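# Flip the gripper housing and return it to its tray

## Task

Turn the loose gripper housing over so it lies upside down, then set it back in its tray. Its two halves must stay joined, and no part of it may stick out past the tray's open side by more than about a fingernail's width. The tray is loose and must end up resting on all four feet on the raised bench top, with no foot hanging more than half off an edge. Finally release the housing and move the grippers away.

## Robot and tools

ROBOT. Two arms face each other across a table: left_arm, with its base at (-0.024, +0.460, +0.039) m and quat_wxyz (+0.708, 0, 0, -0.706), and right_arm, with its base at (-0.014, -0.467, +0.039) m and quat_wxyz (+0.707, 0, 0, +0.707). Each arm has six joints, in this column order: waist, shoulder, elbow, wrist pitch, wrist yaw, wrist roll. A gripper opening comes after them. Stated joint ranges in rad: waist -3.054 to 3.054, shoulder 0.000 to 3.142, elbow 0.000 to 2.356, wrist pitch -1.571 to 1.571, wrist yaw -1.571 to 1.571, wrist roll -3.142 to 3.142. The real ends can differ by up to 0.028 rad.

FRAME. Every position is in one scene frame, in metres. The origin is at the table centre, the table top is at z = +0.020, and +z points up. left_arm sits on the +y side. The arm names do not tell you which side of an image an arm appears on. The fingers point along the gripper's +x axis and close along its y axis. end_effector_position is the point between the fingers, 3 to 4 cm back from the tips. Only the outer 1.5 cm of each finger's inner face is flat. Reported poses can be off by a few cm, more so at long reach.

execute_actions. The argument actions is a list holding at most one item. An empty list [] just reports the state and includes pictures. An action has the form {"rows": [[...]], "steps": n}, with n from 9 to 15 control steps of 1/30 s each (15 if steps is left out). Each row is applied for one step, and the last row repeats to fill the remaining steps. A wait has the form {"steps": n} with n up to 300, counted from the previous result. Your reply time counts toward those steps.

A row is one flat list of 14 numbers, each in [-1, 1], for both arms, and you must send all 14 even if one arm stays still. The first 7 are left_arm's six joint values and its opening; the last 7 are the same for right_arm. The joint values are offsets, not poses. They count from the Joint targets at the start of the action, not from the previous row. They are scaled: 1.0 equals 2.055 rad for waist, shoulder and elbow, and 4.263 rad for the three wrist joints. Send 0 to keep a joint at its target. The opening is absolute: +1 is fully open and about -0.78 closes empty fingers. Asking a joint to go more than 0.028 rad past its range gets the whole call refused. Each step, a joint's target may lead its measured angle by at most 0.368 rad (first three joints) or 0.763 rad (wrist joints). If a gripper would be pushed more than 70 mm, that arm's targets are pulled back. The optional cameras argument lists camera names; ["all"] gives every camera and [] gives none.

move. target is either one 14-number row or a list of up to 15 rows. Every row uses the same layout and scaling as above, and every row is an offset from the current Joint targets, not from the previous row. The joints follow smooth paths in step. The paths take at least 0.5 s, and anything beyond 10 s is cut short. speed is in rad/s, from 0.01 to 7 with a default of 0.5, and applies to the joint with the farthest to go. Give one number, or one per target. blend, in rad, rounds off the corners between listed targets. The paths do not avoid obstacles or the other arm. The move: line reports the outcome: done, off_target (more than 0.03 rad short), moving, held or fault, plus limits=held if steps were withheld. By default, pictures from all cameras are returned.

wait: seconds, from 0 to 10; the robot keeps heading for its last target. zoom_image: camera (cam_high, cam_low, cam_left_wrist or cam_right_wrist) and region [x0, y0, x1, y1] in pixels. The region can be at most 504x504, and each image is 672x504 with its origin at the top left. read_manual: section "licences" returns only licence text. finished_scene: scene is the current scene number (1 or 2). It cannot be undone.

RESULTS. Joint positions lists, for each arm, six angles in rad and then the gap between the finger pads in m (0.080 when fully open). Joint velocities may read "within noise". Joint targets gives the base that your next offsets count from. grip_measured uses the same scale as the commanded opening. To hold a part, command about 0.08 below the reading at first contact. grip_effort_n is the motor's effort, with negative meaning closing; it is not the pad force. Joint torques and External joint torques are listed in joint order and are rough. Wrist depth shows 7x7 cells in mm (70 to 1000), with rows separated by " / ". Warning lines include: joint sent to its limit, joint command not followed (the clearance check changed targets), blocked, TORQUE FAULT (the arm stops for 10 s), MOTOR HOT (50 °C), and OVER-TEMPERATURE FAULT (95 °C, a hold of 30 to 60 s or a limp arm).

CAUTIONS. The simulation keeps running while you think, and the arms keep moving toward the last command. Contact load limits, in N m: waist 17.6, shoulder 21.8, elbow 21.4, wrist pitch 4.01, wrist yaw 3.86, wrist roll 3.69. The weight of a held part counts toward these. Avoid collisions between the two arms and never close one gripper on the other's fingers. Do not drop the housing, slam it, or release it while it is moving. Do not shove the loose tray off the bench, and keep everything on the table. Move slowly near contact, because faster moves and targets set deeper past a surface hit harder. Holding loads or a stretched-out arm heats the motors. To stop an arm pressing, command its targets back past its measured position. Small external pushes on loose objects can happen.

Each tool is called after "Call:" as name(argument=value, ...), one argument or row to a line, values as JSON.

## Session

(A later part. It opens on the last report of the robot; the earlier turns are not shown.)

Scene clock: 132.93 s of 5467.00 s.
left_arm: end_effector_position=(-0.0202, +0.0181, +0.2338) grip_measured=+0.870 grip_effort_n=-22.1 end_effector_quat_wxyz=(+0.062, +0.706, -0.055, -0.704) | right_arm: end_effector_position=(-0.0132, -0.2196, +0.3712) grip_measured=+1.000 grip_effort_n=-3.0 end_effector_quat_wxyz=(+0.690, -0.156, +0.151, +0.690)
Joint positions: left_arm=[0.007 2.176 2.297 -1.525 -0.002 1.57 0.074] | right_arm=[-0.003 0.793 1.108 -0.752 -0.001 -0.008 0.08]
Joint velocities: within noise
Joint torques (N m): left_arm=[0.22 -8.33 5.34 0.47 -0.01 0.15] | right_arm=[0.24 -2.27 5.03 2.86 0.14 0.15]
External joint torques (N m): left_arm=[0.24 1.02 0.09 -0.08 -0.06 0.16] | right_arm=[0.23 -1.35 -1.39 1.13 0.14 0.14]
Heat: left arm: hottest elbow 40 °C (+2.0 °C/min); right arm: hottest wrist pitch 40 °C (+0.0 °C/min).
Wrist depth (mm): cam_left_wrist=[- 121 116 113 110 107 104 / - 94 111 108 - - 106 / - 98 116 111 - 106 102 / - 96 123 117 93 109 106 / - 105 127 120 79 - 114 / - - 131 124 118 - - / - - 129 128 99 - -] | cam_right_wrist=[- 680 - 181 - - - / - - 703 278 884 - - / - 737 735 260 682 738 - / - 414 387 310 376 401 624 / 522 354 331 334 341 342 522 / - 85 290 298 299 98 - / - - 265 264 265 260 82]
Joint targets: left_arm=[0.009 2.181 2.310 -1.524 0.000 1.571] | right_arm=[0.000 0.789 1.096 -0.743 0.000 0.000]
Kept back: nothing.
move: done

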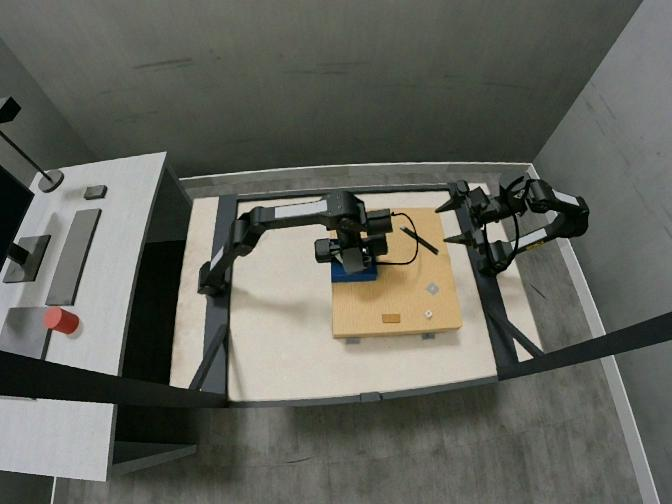

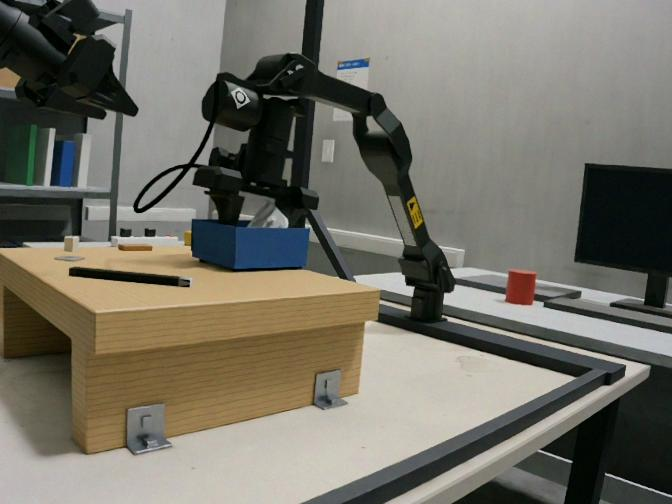

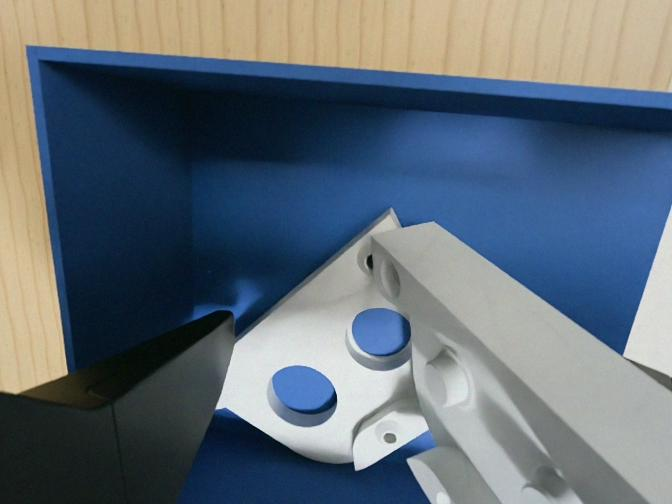

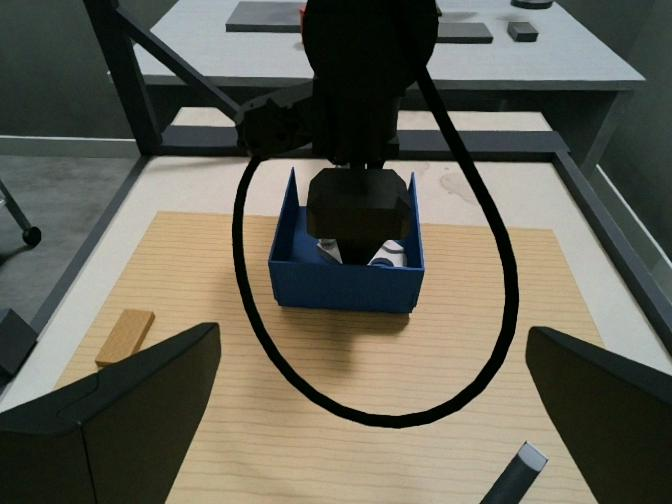

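Call:
move(
  target=[-0.0013, -0.0169, -0.0036, 0.0071, 0, 0, 0.8665, 0, 0, 0, 0, 0, 0, 1],
  speed=0.08,
)

Scene clock: 146.37 s of 5467.00 s.
left_arm: end_effector_position=(-0.0201, +0.0143, +0.2395) grip_measured=+0.870 grip_effort_n=-22.1 end_effector_quat_wxyz=(+0.075, +0.704, -0.068, -0.703) | right_arm: end_effector_position=(-0.0132, -0.2196, +0.3712) grip_measured=+1.000 grip_effort_n=-3.0 end_effector_quat_wxyz=(+0.690, -0.156, +0.151, +0.690)
Joint positions: left_arm=[0.007 2.164 2.297 -1.502 -0.002 1.57 0.074] | right_arm=[-0.003 0.793 1.108 -0.752 -0.001 -0.008 0.08]
Joint velocities: within noise
Joint torques (N m): left_arm=[0.01 -10.8 4.67 0.92 -0.01 0.15] | right_arm=[0.24 -2.26 5.04 2.86 0.14 0.14]
External joint torques (N m): left_arm=[0 -1.33 -0.7 0.31 -0.05 0.16] | right_arm=[0.24 -1.29 -1.41 1.12 0.14 0.14]
Heat: left arm: hottest elbow 40 °C (+0.0 °C/min); right arm: hottest wrist pitch 40 °C (+0.0 °C/min).
Wrist depth (mm): cam_left_wrist=[134 130 124 120 116 111 107 / - 87 116 114 108 114 109 / - 87 121 119 114 110 105 / - 94 129 124 105 114 110 / - 98 133 126 127 - 116 / - - 138 137 124 - - / - - 129 132 103 - -] | cam_right_wrist=[- 676 - 181 - - - / - - 703 274 807 - - / - 735 742 255 708 734 - / - 416 388 309 389 404 624 / 517 351 330 331 340 342 520 / - 85 298 298 290 98 - / - - 265 265 265 259 82]
Joint targets: left_arm=[0.007 2.147 2.302 -1.494 0.000 1.571] | right_arm=[0.000 0.789 1.096 -0.743 0.000 0.000]
Kept back: nothing.
move: done

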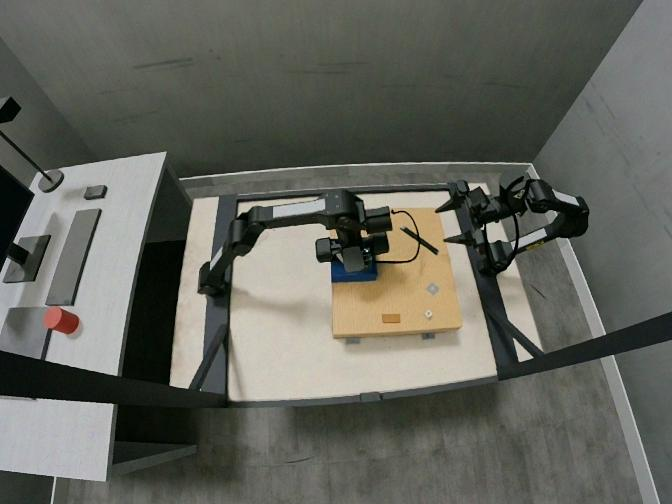

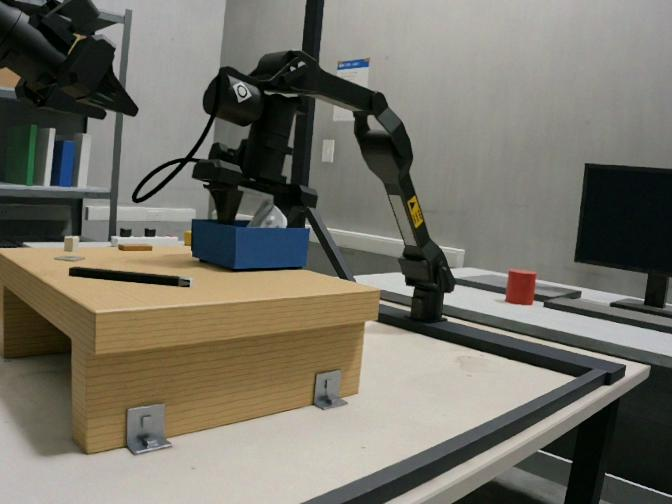

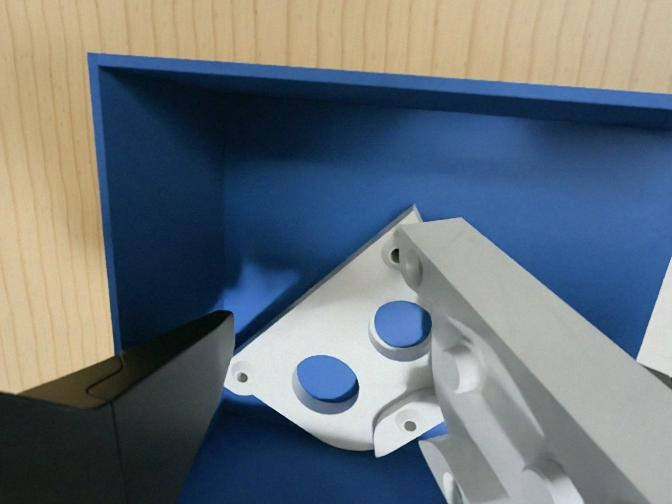

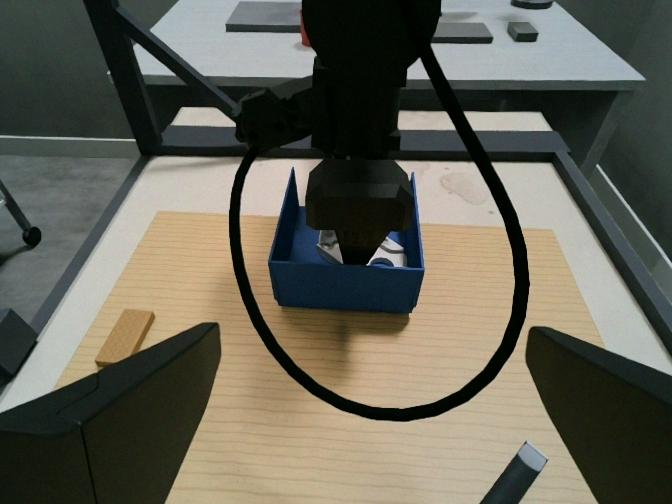

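Call:
zoom_image(
  camera="cam_left_wrist",
  region=[350, 190, 672, 504],
)

Call:
zoom_image(
  camera="cam_low",
  region=[180, 160, 340, 280],
)

Scaled by 1.565 from the camera's 672x504 image, which has a finer 960x720 frame.

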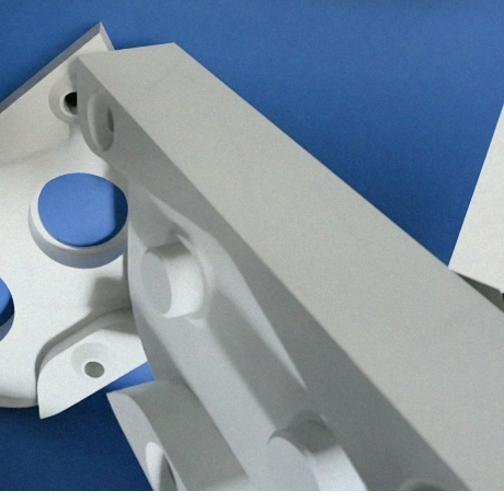

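Scaled by 3.150 from the camera's 672x504 image, which has a finer 960x720 frame.

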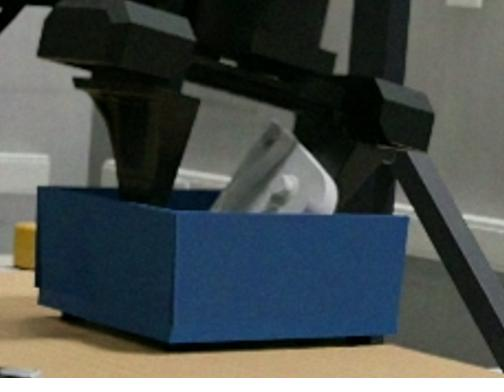

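Call:
zoom_image(
  camera="cam_left_wrist",
  region=[380, 200, 530, 350],
)

Call:
zoom_image(
  camera="cam_left_wrist",
  region=[522, 350, 672, 504],
)

Call:
zoom_image(
  camera="cam_left_wrist",
  region=[210, 290, 360, 504],
)

Scaled by 3.360 from the camera's 672x504 image, which has a finer 960x720 frame.

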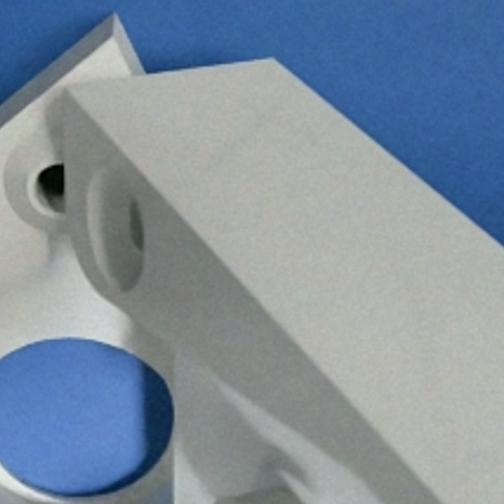

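Scaled by 3.273 from the camera's 672x504 image, which has a finer 960x720 frame.

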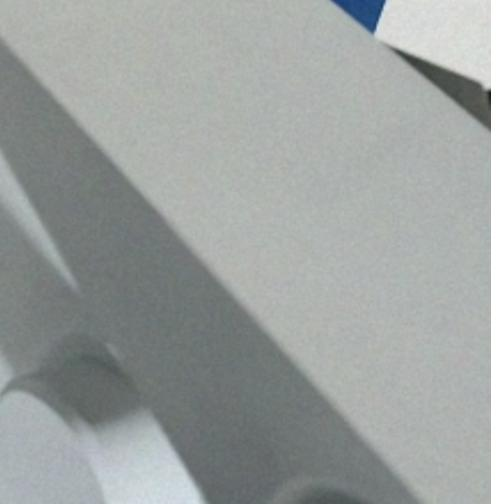

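Scaled by 2.355 from the camera's 672x504 image, which has a finer 960x720 frame.

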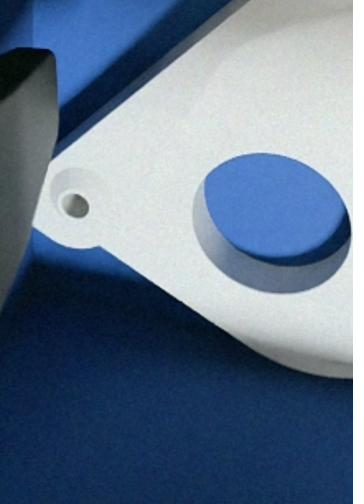

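Call:
move(
  target=[0, -0.1786, -0.236, 0.0898, 0, 0, 0.8665, 0, 0, 0, 0, 0, 0, 1],
  speed=0.12,
)

Scene clock: 182.30 s of 5467.00 s.
left_arm: end_effector_position=(-0.0203, +0.0379, +0.2732) grip_measured=+0.870 grip_effort_n=-22.1 end_effector_quat_wxyz=(+0.171, +0.688, -0.164, -0.686) | right_arm: end_effector_position=(-0.0132, -0.2196, +0.3712) grip_measured=+1.000 grip_effort_n=-2.6 end_effector_quat_wxyz=(+0.690, -0.156, +0.151, +0.690)
Joint positions: left_arm=[0.007 1.796 1.825 -1.122 -0.002 1.57 0.074] | right_arm=[-0.003 0.793 1.108 -0.752 -0.001 -0.008 0.08]
Joint velocities: within noise
Joint torques (N m): left_arm=[0.01 -8.92 3.8 1.39 -0.01 0.13] | right_arm=[0.23 -2.26 5.04 2.86 0.14 0.14]
External joint torques (N m): left_arm=[0.08 -1.35 -2.12 0.4 -0.06 0.16] | right_arm=[0.23 -1.37 -1.34 1.13 0.14 0.14]
Heat: left arm: hottest shoulder 42 °C (+11.1 °C/min); right arm: hottest wrist pitch 41 °C (+1.0 °C/min).
Wrist depth (mm): cam_left_wrist=[234 208 186 167 151 138 127 / 248 224 146 163 145 136 128 / 268 238 156 167 146 140 130 / 281 254 166 171 150 140 255 / 320 271 182 180 161 91 270 / - - 172 167 134 80 - / - - 262 226 143 129 -] | cam_right_wrist=[- 676 281 281 - - - / - - 802 271 888 - - / - 736 733 303 768 717 - / - 413 400 322 383 403 624 / 515 351 341 333 343 353 526 / - 85 297 299 298 98 - / - - 264 265 265 260 82]
Joint targets: left_arm=[0.007 1.780 1.817 -1.111 0.000 1.571] | right_arm=[0.000 0.789 1.096 -0.743 0.000 0.000]
Kept back: nothing.
move: done

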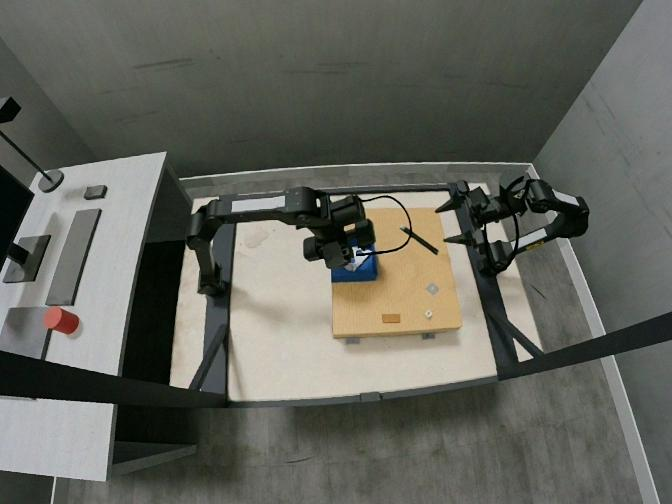

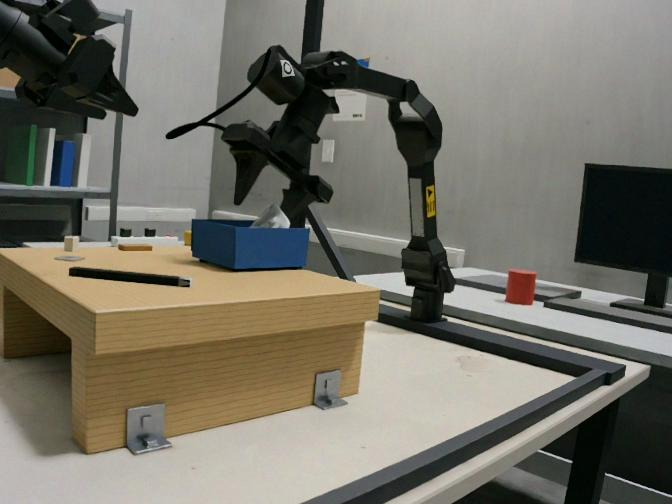

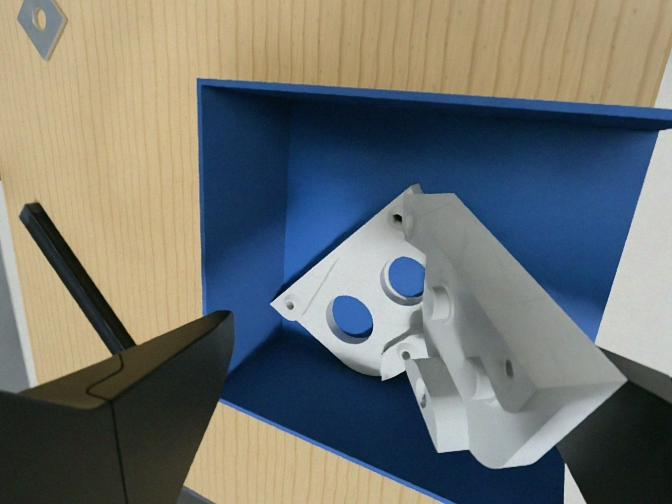

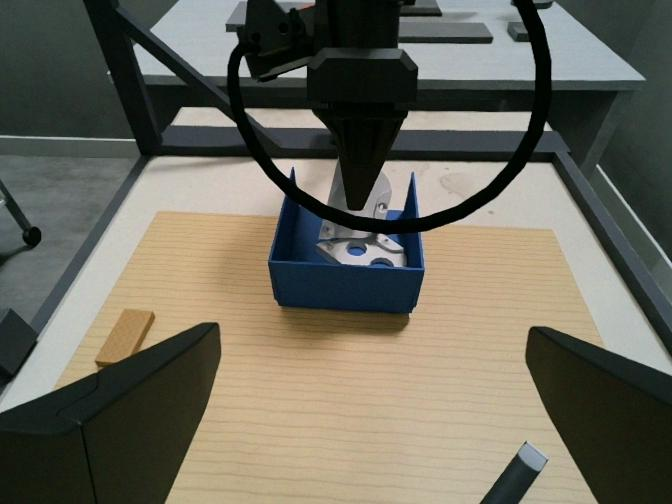

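Call:
zoom_image(
  camera="cam_left_wrist",
  region=[260, 170, 640, 480],
)

Call:
zoom_image(
  camera="cam_right_wrist",
  region=[260, 150, 440, 320],
)

Call:
zoom_image(
  camera="cam_low",
  region=[180, 100, 350, 280],
)

Call:
zoom_image(
  camera="cam_high",
  region=[300, 190, 400, 300],
)

Scaled by 1.326 from the camera's 672x504 image, which has a finer 960x720 frame.

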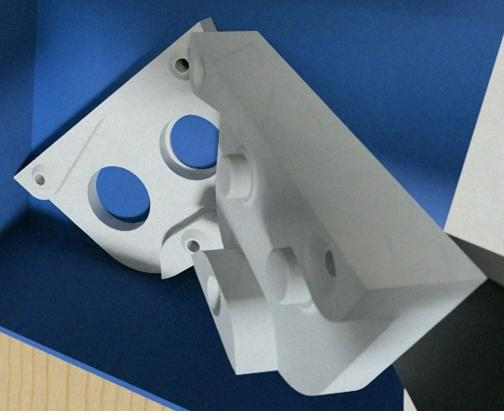

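Scaled by 2.800 from the camera's 672x504 image, which has a finer 960x720 frame.

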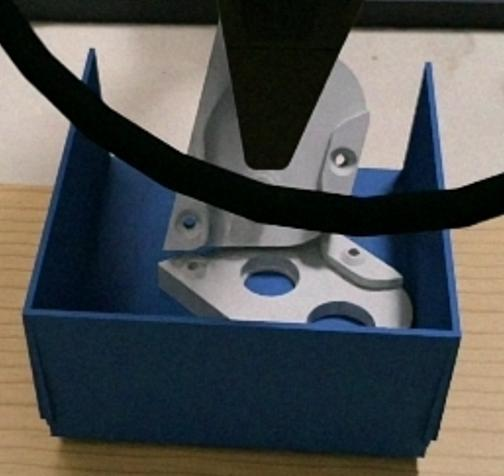

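Scaled by 2.800 from the camera's 672x504 image, which has a finer 960x720 frame.

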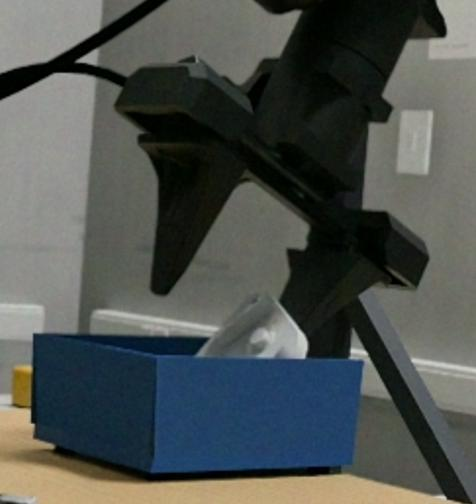

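Scaled by 4.582 from the camera's 672x504 image, which has a finer 960x720 frame.

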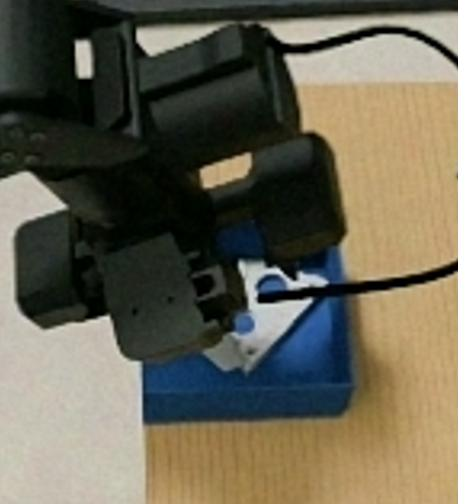

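Call:
move(
  target=[
    [0.0008,-0.0058,-0.0095,0.0018,0,0,0.733,0,0,0,0,0,0,1],
    [0.0015,-0.0116,-0.0189,0.0035,0,0,0.5995,0,0,0,0,0,0,1],
    [0.0023,-0.0174,-0.0284,0.0053,0,0,0.466,0,0,0,0,0,0,1],
    [0.0031,-0.0232,-0.0378,0.0070,0,0,0.3325,0,0,0,0,0,0,1],
    [0.0039,-0.0291,-0.0473,0.0088,0,0,0.199,0,0,0,0,0,0,1],
    [0.0046,-0.0349,-0.0567,0.0106,0,0,0.0655,0,0,0,0,0,0,1],
  ],
  speed=0.1,
)

Scene clock: 194.07 s of 5467.00 s.
left_arm: end_effector_position=(-0.0180, +0.0536, +0.2663) grip_measured=+0.070 grip_effort_n=-22.1 end_effector_quat_wxyz=(+0.174, +0.689, -0.163, -0.685) | right_arm: end_effector_position=(-0.0132, -0.2196, +0.3712) grip_measured=+1.000 grip_effort_n=-2.6 end_effector_quat_wxyz=(+0.690, -0.156, +0.151, +0.690)
Joint positions: left_arm=[0.013 1.724 1.709 -1.076 -0.002 1.57 0.038] | right_arm=[-0.003 0.793 1.108 -0.752 -0.001 -0.008 0.08]
Joint velocities: within noise
Joint torques (N m): left_arm=[0.24 -8.42 3.86 1.39 -0.01 0.14] | right_arm=[0.23 -2.27 5.04 2.86 0.14 0.14]
External joint torques (N m): left_arm=[0.3 -1.38 -2.11 0.39 -0.06 0.16] | right_arm=[0.24 -1.4 -1.33 1.14 0.14 0.14]
Heat: left arm: hottest shoulder 42 °C (+10.2 °C/min); right arm: hottest wrist pitch 41 °C (+1.0 °C/min).
Wrist depth (mm): cam_left_wrist=[224 202 178 160 145 132 226 / 242 143 161 152 139 127 238 / 261 153 173 159 142 130 249 / 276 246 180 165 106 138 260 / 305 261 180 175 - 147 271 / 324 - - 150 - - 275 / - - - 144 125 - -] | cam_right_wrist=[- 674 - 298 - - - / - - 801 289 896 - - / - 734 735 333 732 715 - / - 413 400 375 387 402 625 / 520 352 341 333 341 353 520 / - 85 299 298 298 97 - / - - 264 265 265 259 82]
Joint targets: left_arm=[0.016 1.708 1.701 -1.066 0.000 1.571] | right_arm=[0.000 0.789 1.096 -0.743 0.000 0.000]
Kept back: nothing.
move: done

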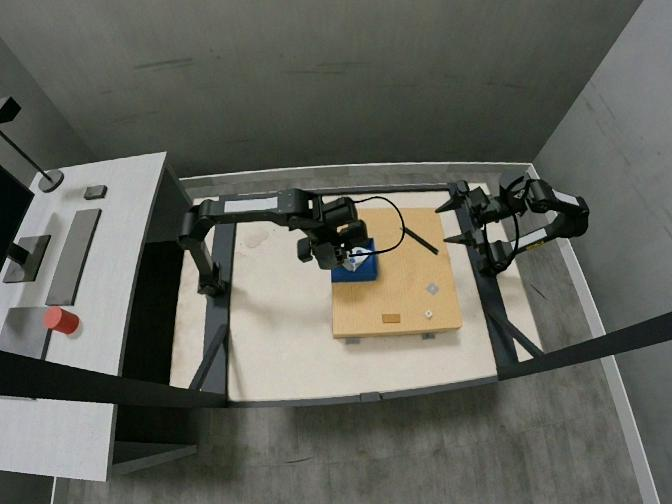

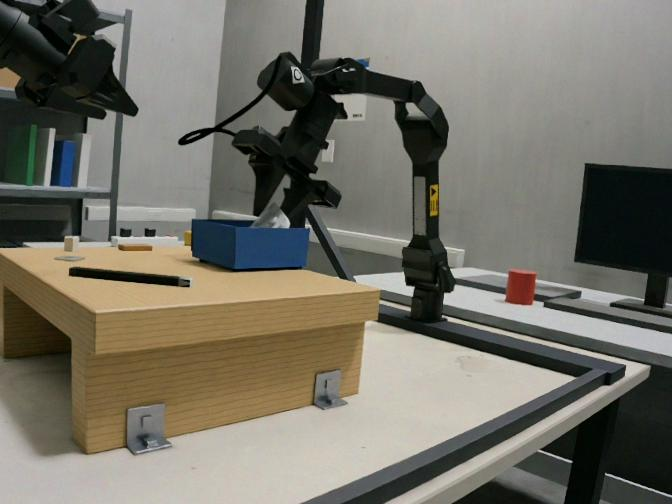

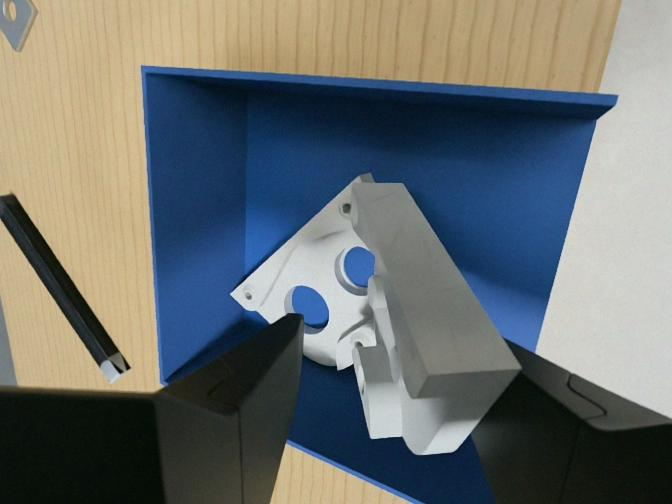

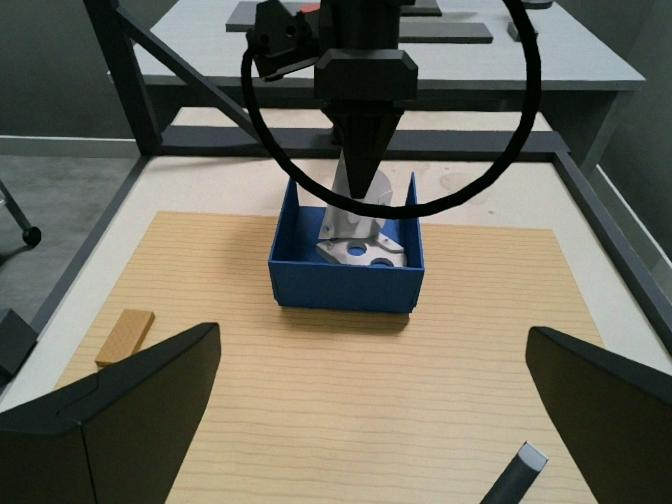

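Call:
zoom_image(
  camera="cam_left_wrist",
  region=[230, 170, 560, 504],
)

Call:
zoom_image(
  camera="cam_low",
  region=[180, 100, 350, 280],
)

Scaled by 1.509 from the camera's 672x504 image, which has a finer 960x720 frame.

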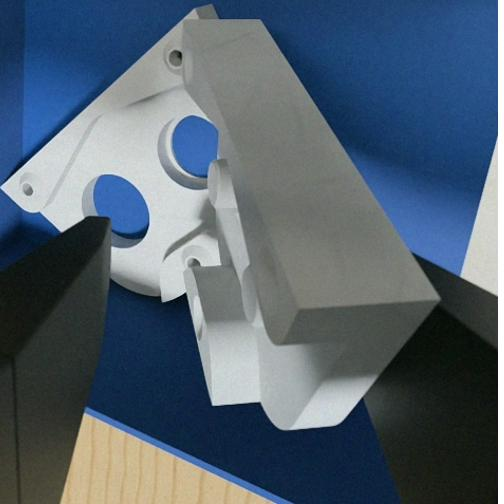

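Scaled by 2.800 from the camera's 672x504 image, which has a finer 960x720 frame.

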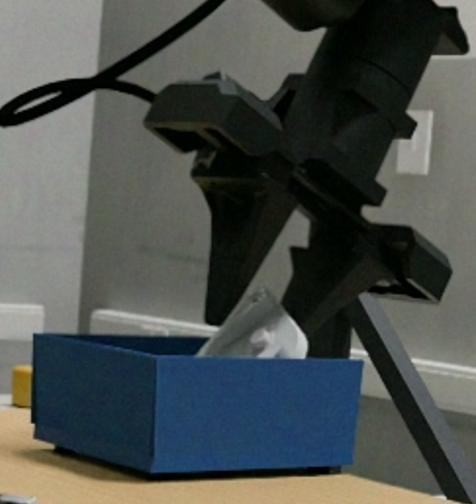

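Call:
move(
  target=[0.0165, -0.0052, 0.0138, -0.0093, 0, 0, 0.0655, 0, 0, 0, 0, 0, 0, 1],
  speed=0.05,
  cameras=["cam_left_wrist", "cam_low"],
)

Call:
zoom_image(
  camera="cam_left_wrist",
  region=[230, 170, 560, 504],
)

Call:
zoom_image(
  camera="cam_low",
  region=[180, 100, 350, 280],
)

Scene clock: 199.40 s of 5467.00 s.
left_arm: end_effector_position=(-0.0044, +0.0608, +0.2694) grip_measured=+0.069 grip_effort_n=-22.1 end_effector_quat_wxyz=(+0.181, +0.692, -0.146, -0.683) | right_arm: end_effector_position=(-0.0132, -0.2196, +0.3712) grip_measured=+1.000 grip_effort_n=-3.0 end_effector_quat_wxyz=(+0.690, -0.156, +0.151, +0.690)
Joint positions: left_arm=[0.047 1.712 1.714 -1.106 -0.002 1.57 0.038] | right_arm=[-0.003 0.793 1.108 -0.752 -0.001 -0.008 0.08]
Joint velocities: within noise
Joint torques (N m): left_arm=[0.22 -8.21 6.06 0.87 -0.01 0.14] | right_arm=[0.24 -2.25 5.03 2.86 0.14 0.14]
External joint torques (N m): left_arm=[0.28 -1.31 0.14 -0.12 -0.06 0.16] | right_arm=[0.24 -1.34 -1.39 1.12 0.14 0.14]
Heat: left arm: hottest shoulder 42 °C (+9.1 °C/min); right arm: hottest wrist pitch 41 °C (+1.0 °C/min).
Wrist depth (mm): cam_left_wrist=[225 144 154 146 128 119 234 / 242 149 168 156 141 129 247 / 260 158 176 156 140 140 254 / 271 167 182 168 91 278 264 / 302 180 185 142 - 297 274 / 324 - - 141 131 - 281 / - - - 222 202 - -] | cam_right_wrist=[- 673 - 300 - - - / - - 789 322 809 - - / - 736 744 378 736 714 - / - 419 399 376 391 402 627 / 517 351 340 333 340 352 522 / - 85 297 299 300 98 - / - - 264 265 265 259 82]
Joint targets: left_arm=[0.050 1.697 1.729 -1.106 0.000 1.571] | right_arm=[0.000 0.789 1.096 -0.743 0.000 0.000]
Kept back: nothing.
move: done
Images, in order (width x height): cam_low 672x504, cam_left_wrist 672x504.

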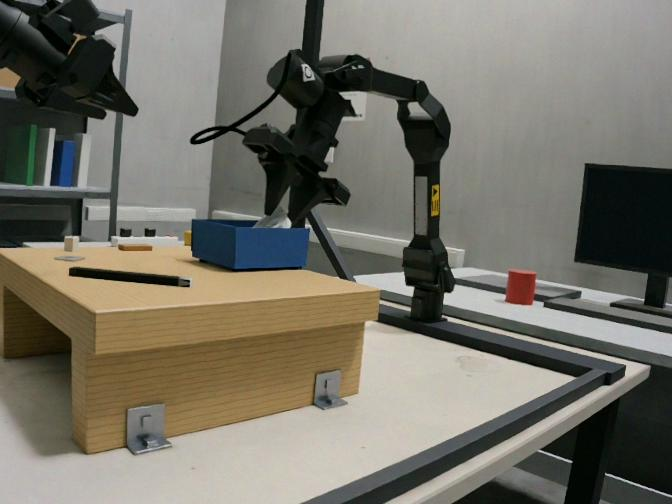

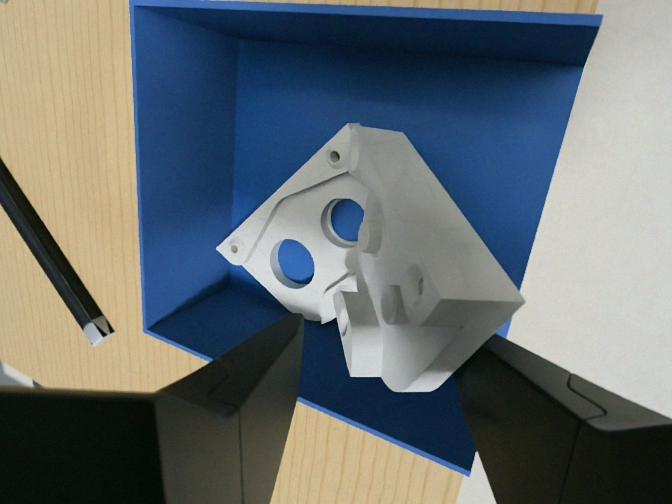

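Scaled by 1.509 from the camera's 672x504 image, which has a finer 960x720 frame.

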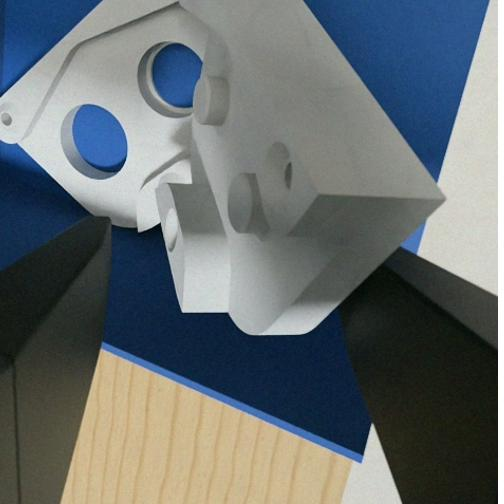

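Scaled by 2.800 from the camera's 672x504 image, which has a finer 960x720 frame.

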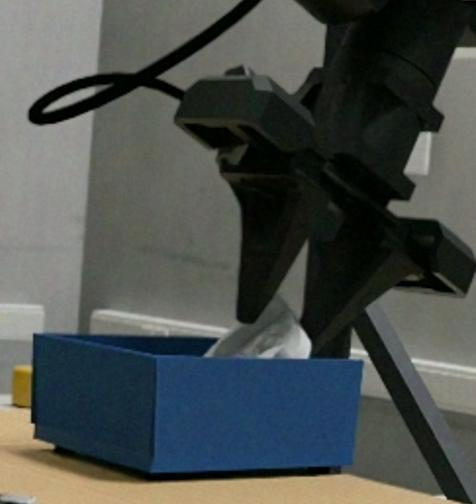

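Call:
move(
  target=[0.0028, -0.1025, -0.1712, 0.0906, 0, 0, 0.0655, 0, 0, 0, 0, 0, 0, 1],
  speed=0.12,
  cameras=["cam_left_wrist", "cam_low"],
)

Call:
zoom_image(
  camera="cam_left_wrist",
  region=[230, 170, 560, 504],
)

Call:
zoom_image(
  camera="cam_low",
  region=[180, 100, 350, 280],
)

Scene clock: 208.60 s of 5467.00 s.
left_arm: end_effector_position=(-0.0023, +0.0646, +0.2739) grip_measured=+0.069 grip_effort_n=-22.1 end_effector_quat_wxyz=(+0.269, +0.668, -0.232, -0.653) | right_arm: end_effector_position=(-0.0132, -0.2196, +0.3712) grip_measured=+1.000 grip_effort_n=-2.6 end_effector_quat_wxyz=(+0.690, -0.156, +0.151, +0.690)
Joint positions: left_arm=[0.053 1.501 1.385 -0.73 -0.002 1.57 0.038] | right_arm=[-0.003 0.793 1.108 -0.752 -0.001 -0.008 0.08]
Joint velocities: within noise
Joint torques (N m): left_arm=[0.26 -7.1 4.11 1.76 -0.01 0.12] | right_arm=[0.25 -2.25 5.04 2.86 0.14 0.14]
External joint torques (N m): left_arm=[0.25 -1.12 -2.33 0.46 -0.05 0.16] | right_arm=[0.25 -1.43 -1.28 1.14 0.14 0.14]
Heat: left arm: hottest shoulder 42 °C (+7.0 °C/min); right arm: hottest wrist pitch 41 °C (+1.0 °C/min).
Wrist depth (mm): cam_left_wrist=[- 293 165 170 133 98 102 / 455 317 169 181 160 134 123 / - 327 181 188 121 142 142 / - 362 196 195 89 142 250 / - 403 194 176 - 147 264 / - - - 241 130 - 275 / - - - 252 217 - -] | cam_right_wrist=[- 681 - 299 - - - / - - 888 798 810 - - / - 729 737 376 737 740 - / - 415 399 373 389 401 629 / 518 351 341 333 340 353 522 / - 85 299 298 299 98 - / - - 263 265 265 260 82]
Joint targets: left_arm=[0.056 1.486 1.377 -0.720 0.000 1.571] | right_arm=[0.000 0.789 1.096 -0.743 0.000 0.000]
Kept back: nothing.
move: done
Images, in order (width x height): cam_low 672x504, cam_left_wrist 672x504.

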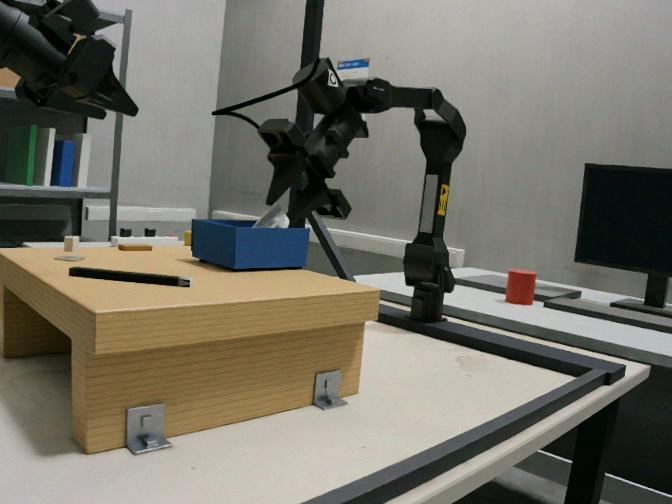

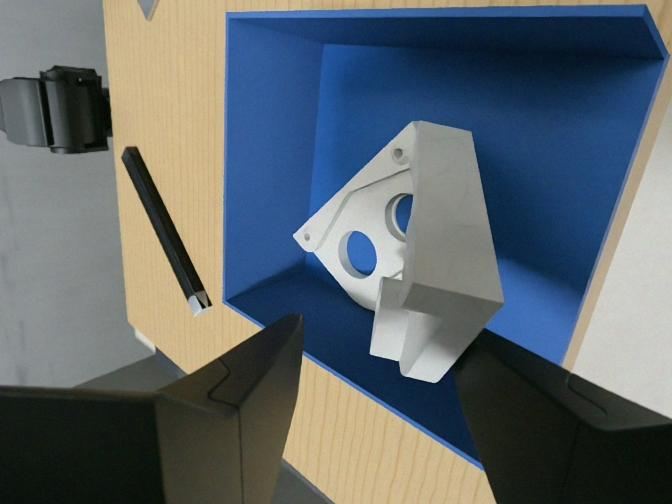

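Scaled by 1.509 from the camera's 672x504 image, which has a finer 960x720 frame.

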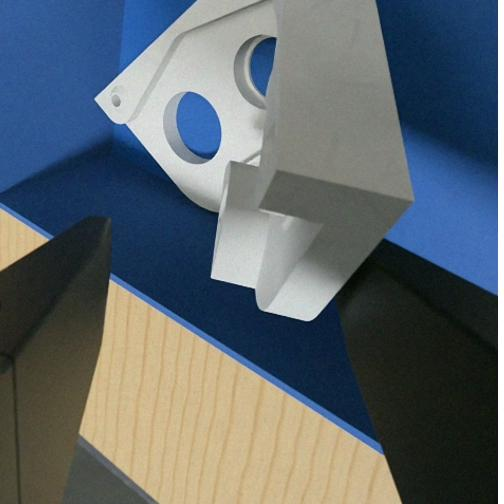

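Scaled by 2.800 from the camera's 672x504 image, which has a finer 960x720 frame.

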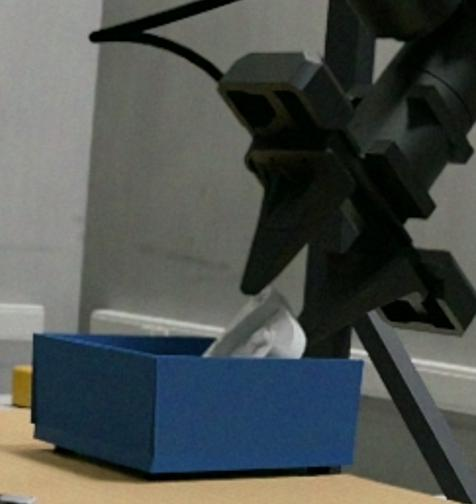

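Call:
move(
  target=[0.0067, 0.0111, -0.0043, 0.0074, 0, 0, 0.0655, 0, 0, 0, 0, 0, 0, 1],
  speed=0.05,
  cameras=["cam_left_wrist", "cam_low"],
)

Call:
zoom_image(
  camera="cam_left_wrist",
  region=[230, 170, 560, 504],
)

Call:
zoom_image(
  camera="cam_low",
  region=[180, 100, 350, 280],
)

Scene clock: 213.73 s of 5467.00 s.
left_arm: end_effector_position=(+0.0034, +0.0607, +0.2747) grip_measured=+0.069 grip_effort_n=-22.1 end_effector_quat_wxyz=(+0.281, +0.667, -0.235, -0.649) | right_arm: end_effector_position=(-0.0132, -0.2196, +0.3712) grip_measured=+1.000 grip_effort_n=-2.6 end_effector_quat_wxyz=(+0.690, -0.156, +0.151, +0.690)
Joint positions: left_arm=[0.067 1.502 1.377 -0.698 -0.002 1.57 0.038] | right_arm=[-0.003 0.793 1.108 -0.752 -0.001 -0.008 0.08]
Joint velocities: within noise
Joint torques (N m): left_arm=[0.23 -4.79 4.15 1.77 -0.02 0.12] | right_arm=[0.23 -2.26 5.03 2.86 0.14 0.14]
External joint torques (N m): left_arm=[0.22 1.02 -2.17 0.48 -0.05 0.16] | right_arm=[0.22 -1.41 -1.29 1.15 0.14 0.14]
Heat: left arm: hottest shoulder 42 °C (+6.0 °C/min); right arm: hottest wrist pitch 42 °C (+2.0 °C/min).
Wrist depth (mm): cam_left_wrist=[- 299 158 168 150 127 114 / 456 325 170 179 155 133 121 / - 331 180 187 153 133 128 / - 376 194 194 92 140 154 / - - 298 165 - 144 258 / - - - 249 133 - 273 / - - - 255 218 - -] | cam_right_wrist=[- 675 - 303 284 - - / - - 889 766 804 - - / - 733 737 378 709 742 - / - 415 400 374 390 402 623 / 517 353 342 333 340 355 526 / - 85 299 299 298 97 - / - - 264 264 265 260 82]
Joint targets: left_arm=[0.069 1.509 1.368 -0.688 0.000 1.571] | right_arm=[0.000 0.789 1.096 -0.743 0.000 0.000]
Kept back: nothing.
move: done
Images, in order (width x height): cam_low 672x504, cam_left_wrist 672x504.

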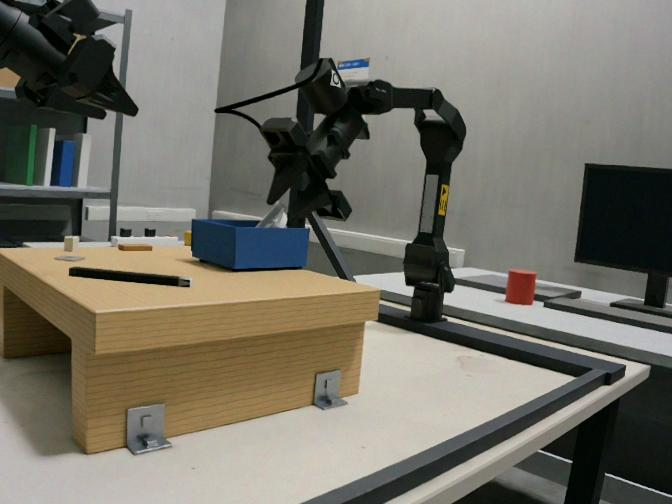

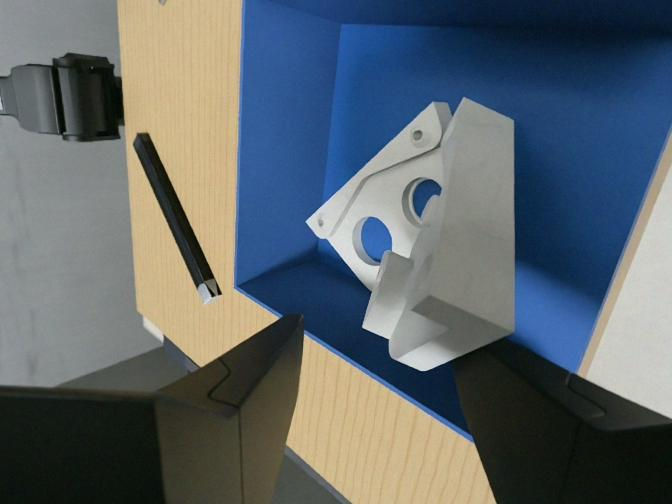

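Scaled by 1.509 from the camera's 672x504 image, which has a finer 960x720 frame.

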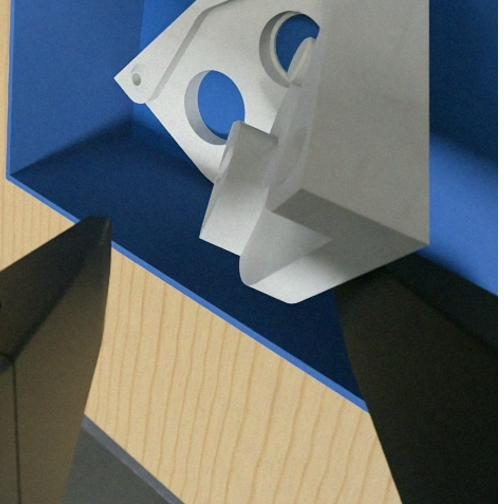

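Scaled by 2.800 from the camera's 672x504 image, which has a finer 960x720 frame.

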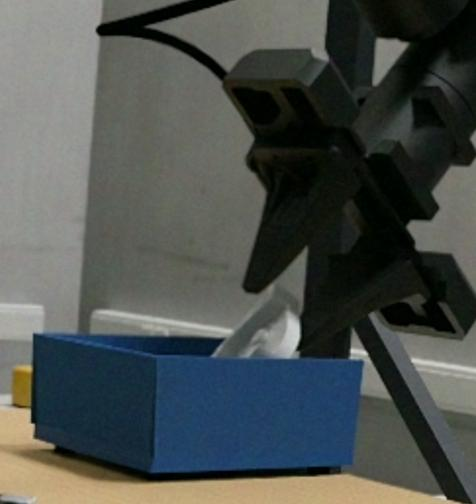

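Call:
move(
  target=[-0.0132, -0.0072, -0.012, 0.0023, 0, 0.0821, 0.0655, 0, 0, 0, 0, 0, 0, 1],
  speed=0.1,
  cameras=["cam_left_wrist", "cam_low"],
)

Call:
zoom_image(
  camera="cam_left_wrist",
  region=[230, 170, 560, 504],
)

Call:
zoom_image(
  camera="cam_low",
  region=[180, 100, 350, 280],
)

Scene clock: 226.47 s of 5467.00 s.
left_arm: end_effector_position=(-0.0052, +0.0620, +0.2664) grip_measured=+0.069 grip_effort_n=-22.1 end_effector_quat_wxyz=(+0.149, +0.703, -0.347, -0.602) | right_arm: end_effector_position=(-0.0132, -0.2196, +0.3712) grip_measured=+1.000 grip_effort_n=-2.6 end_effector_quat_wxyz=(+0.690, -0.156, +0.151, +0.690)
Joint positions: left_arm=[0.045 1.502 1.352 -0.689 -0.002 1.92 0.038] | right_arm=[-0.003 0.793 1.108 -0.752 -0.001 -0.008 0.08]
Joint velocities: within noise
Joint torques (N m): left_arm=[-0.24 -6.36 4.14 1.73 -0.02 0.15] | right_arm=[0.23 -2.26 5.02 2.86 0.14 0.14]
External joint torques (N m): left_arm=[-0.26 -0.46 -2.26 0.45 -0.05 0.18] | right_arm=[0.22 -1.38 -1.29 1.16 0.14 0.14]
Heat: left arm: hottest shoulder 41 °C (+2.0 °C/min); right arm: hottest wrist pitch 42 °C (+1.0 °C/min).
Wrist depth (mm): cam_left_wrist=[305 242 168 144 126 113 212 / - 284 176 158 128 119 224 / - 324 178 172 113 124 236 / - 349 186 187 88 134 248 / - - 189 185 77 142 250 / - - - 267 133 - 236 / - - - - 253 - -] | cam_right_wrist=[- 674 - 281 - - - / - - 801 329 807 - - / - 728 737 403 709 742 - / - 413 401 374 387 403 625 / 519 351 342 334 341 352 523 / - 85 297 299 299 98 - / - - 265 264 265 259 82]
Joint targets: left_arm=[0.042 1.494 1.344 -0.678 0.000 1.921] | right_arm=[0.000 0.789 1.096 -0.743 0.000 0.000]
Kept back: nothing.
move: done
Images, in order (width x height): cam_low 672x504, cam_left_wrist 672x504.

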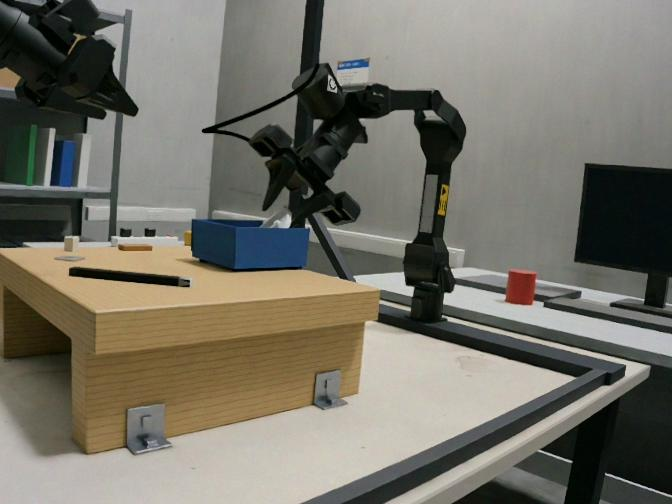

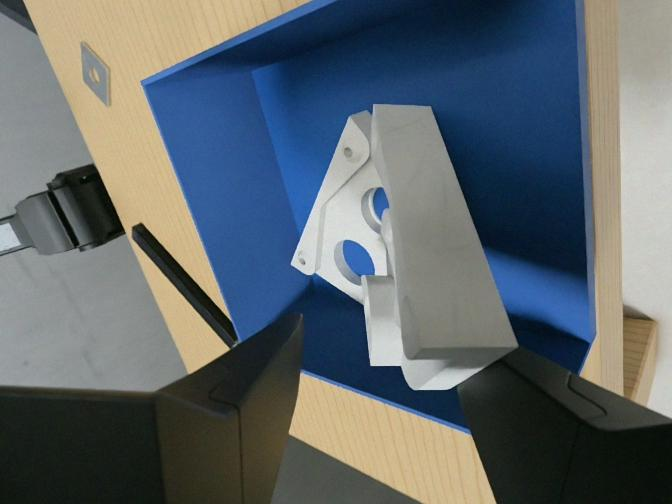

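Scaled by 1.509 from the camera's 672x504 image, which has a finer 960x720 frame.

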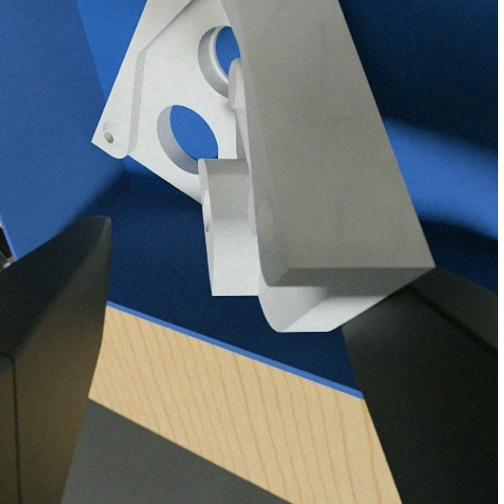

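Scaled by 2.800 from the camera's 672x504 image, which has a finer 960x720 frame.

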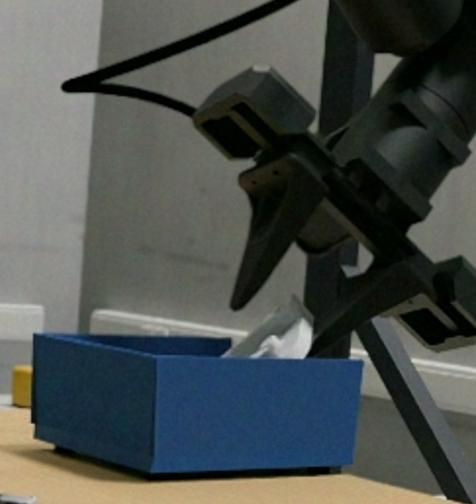

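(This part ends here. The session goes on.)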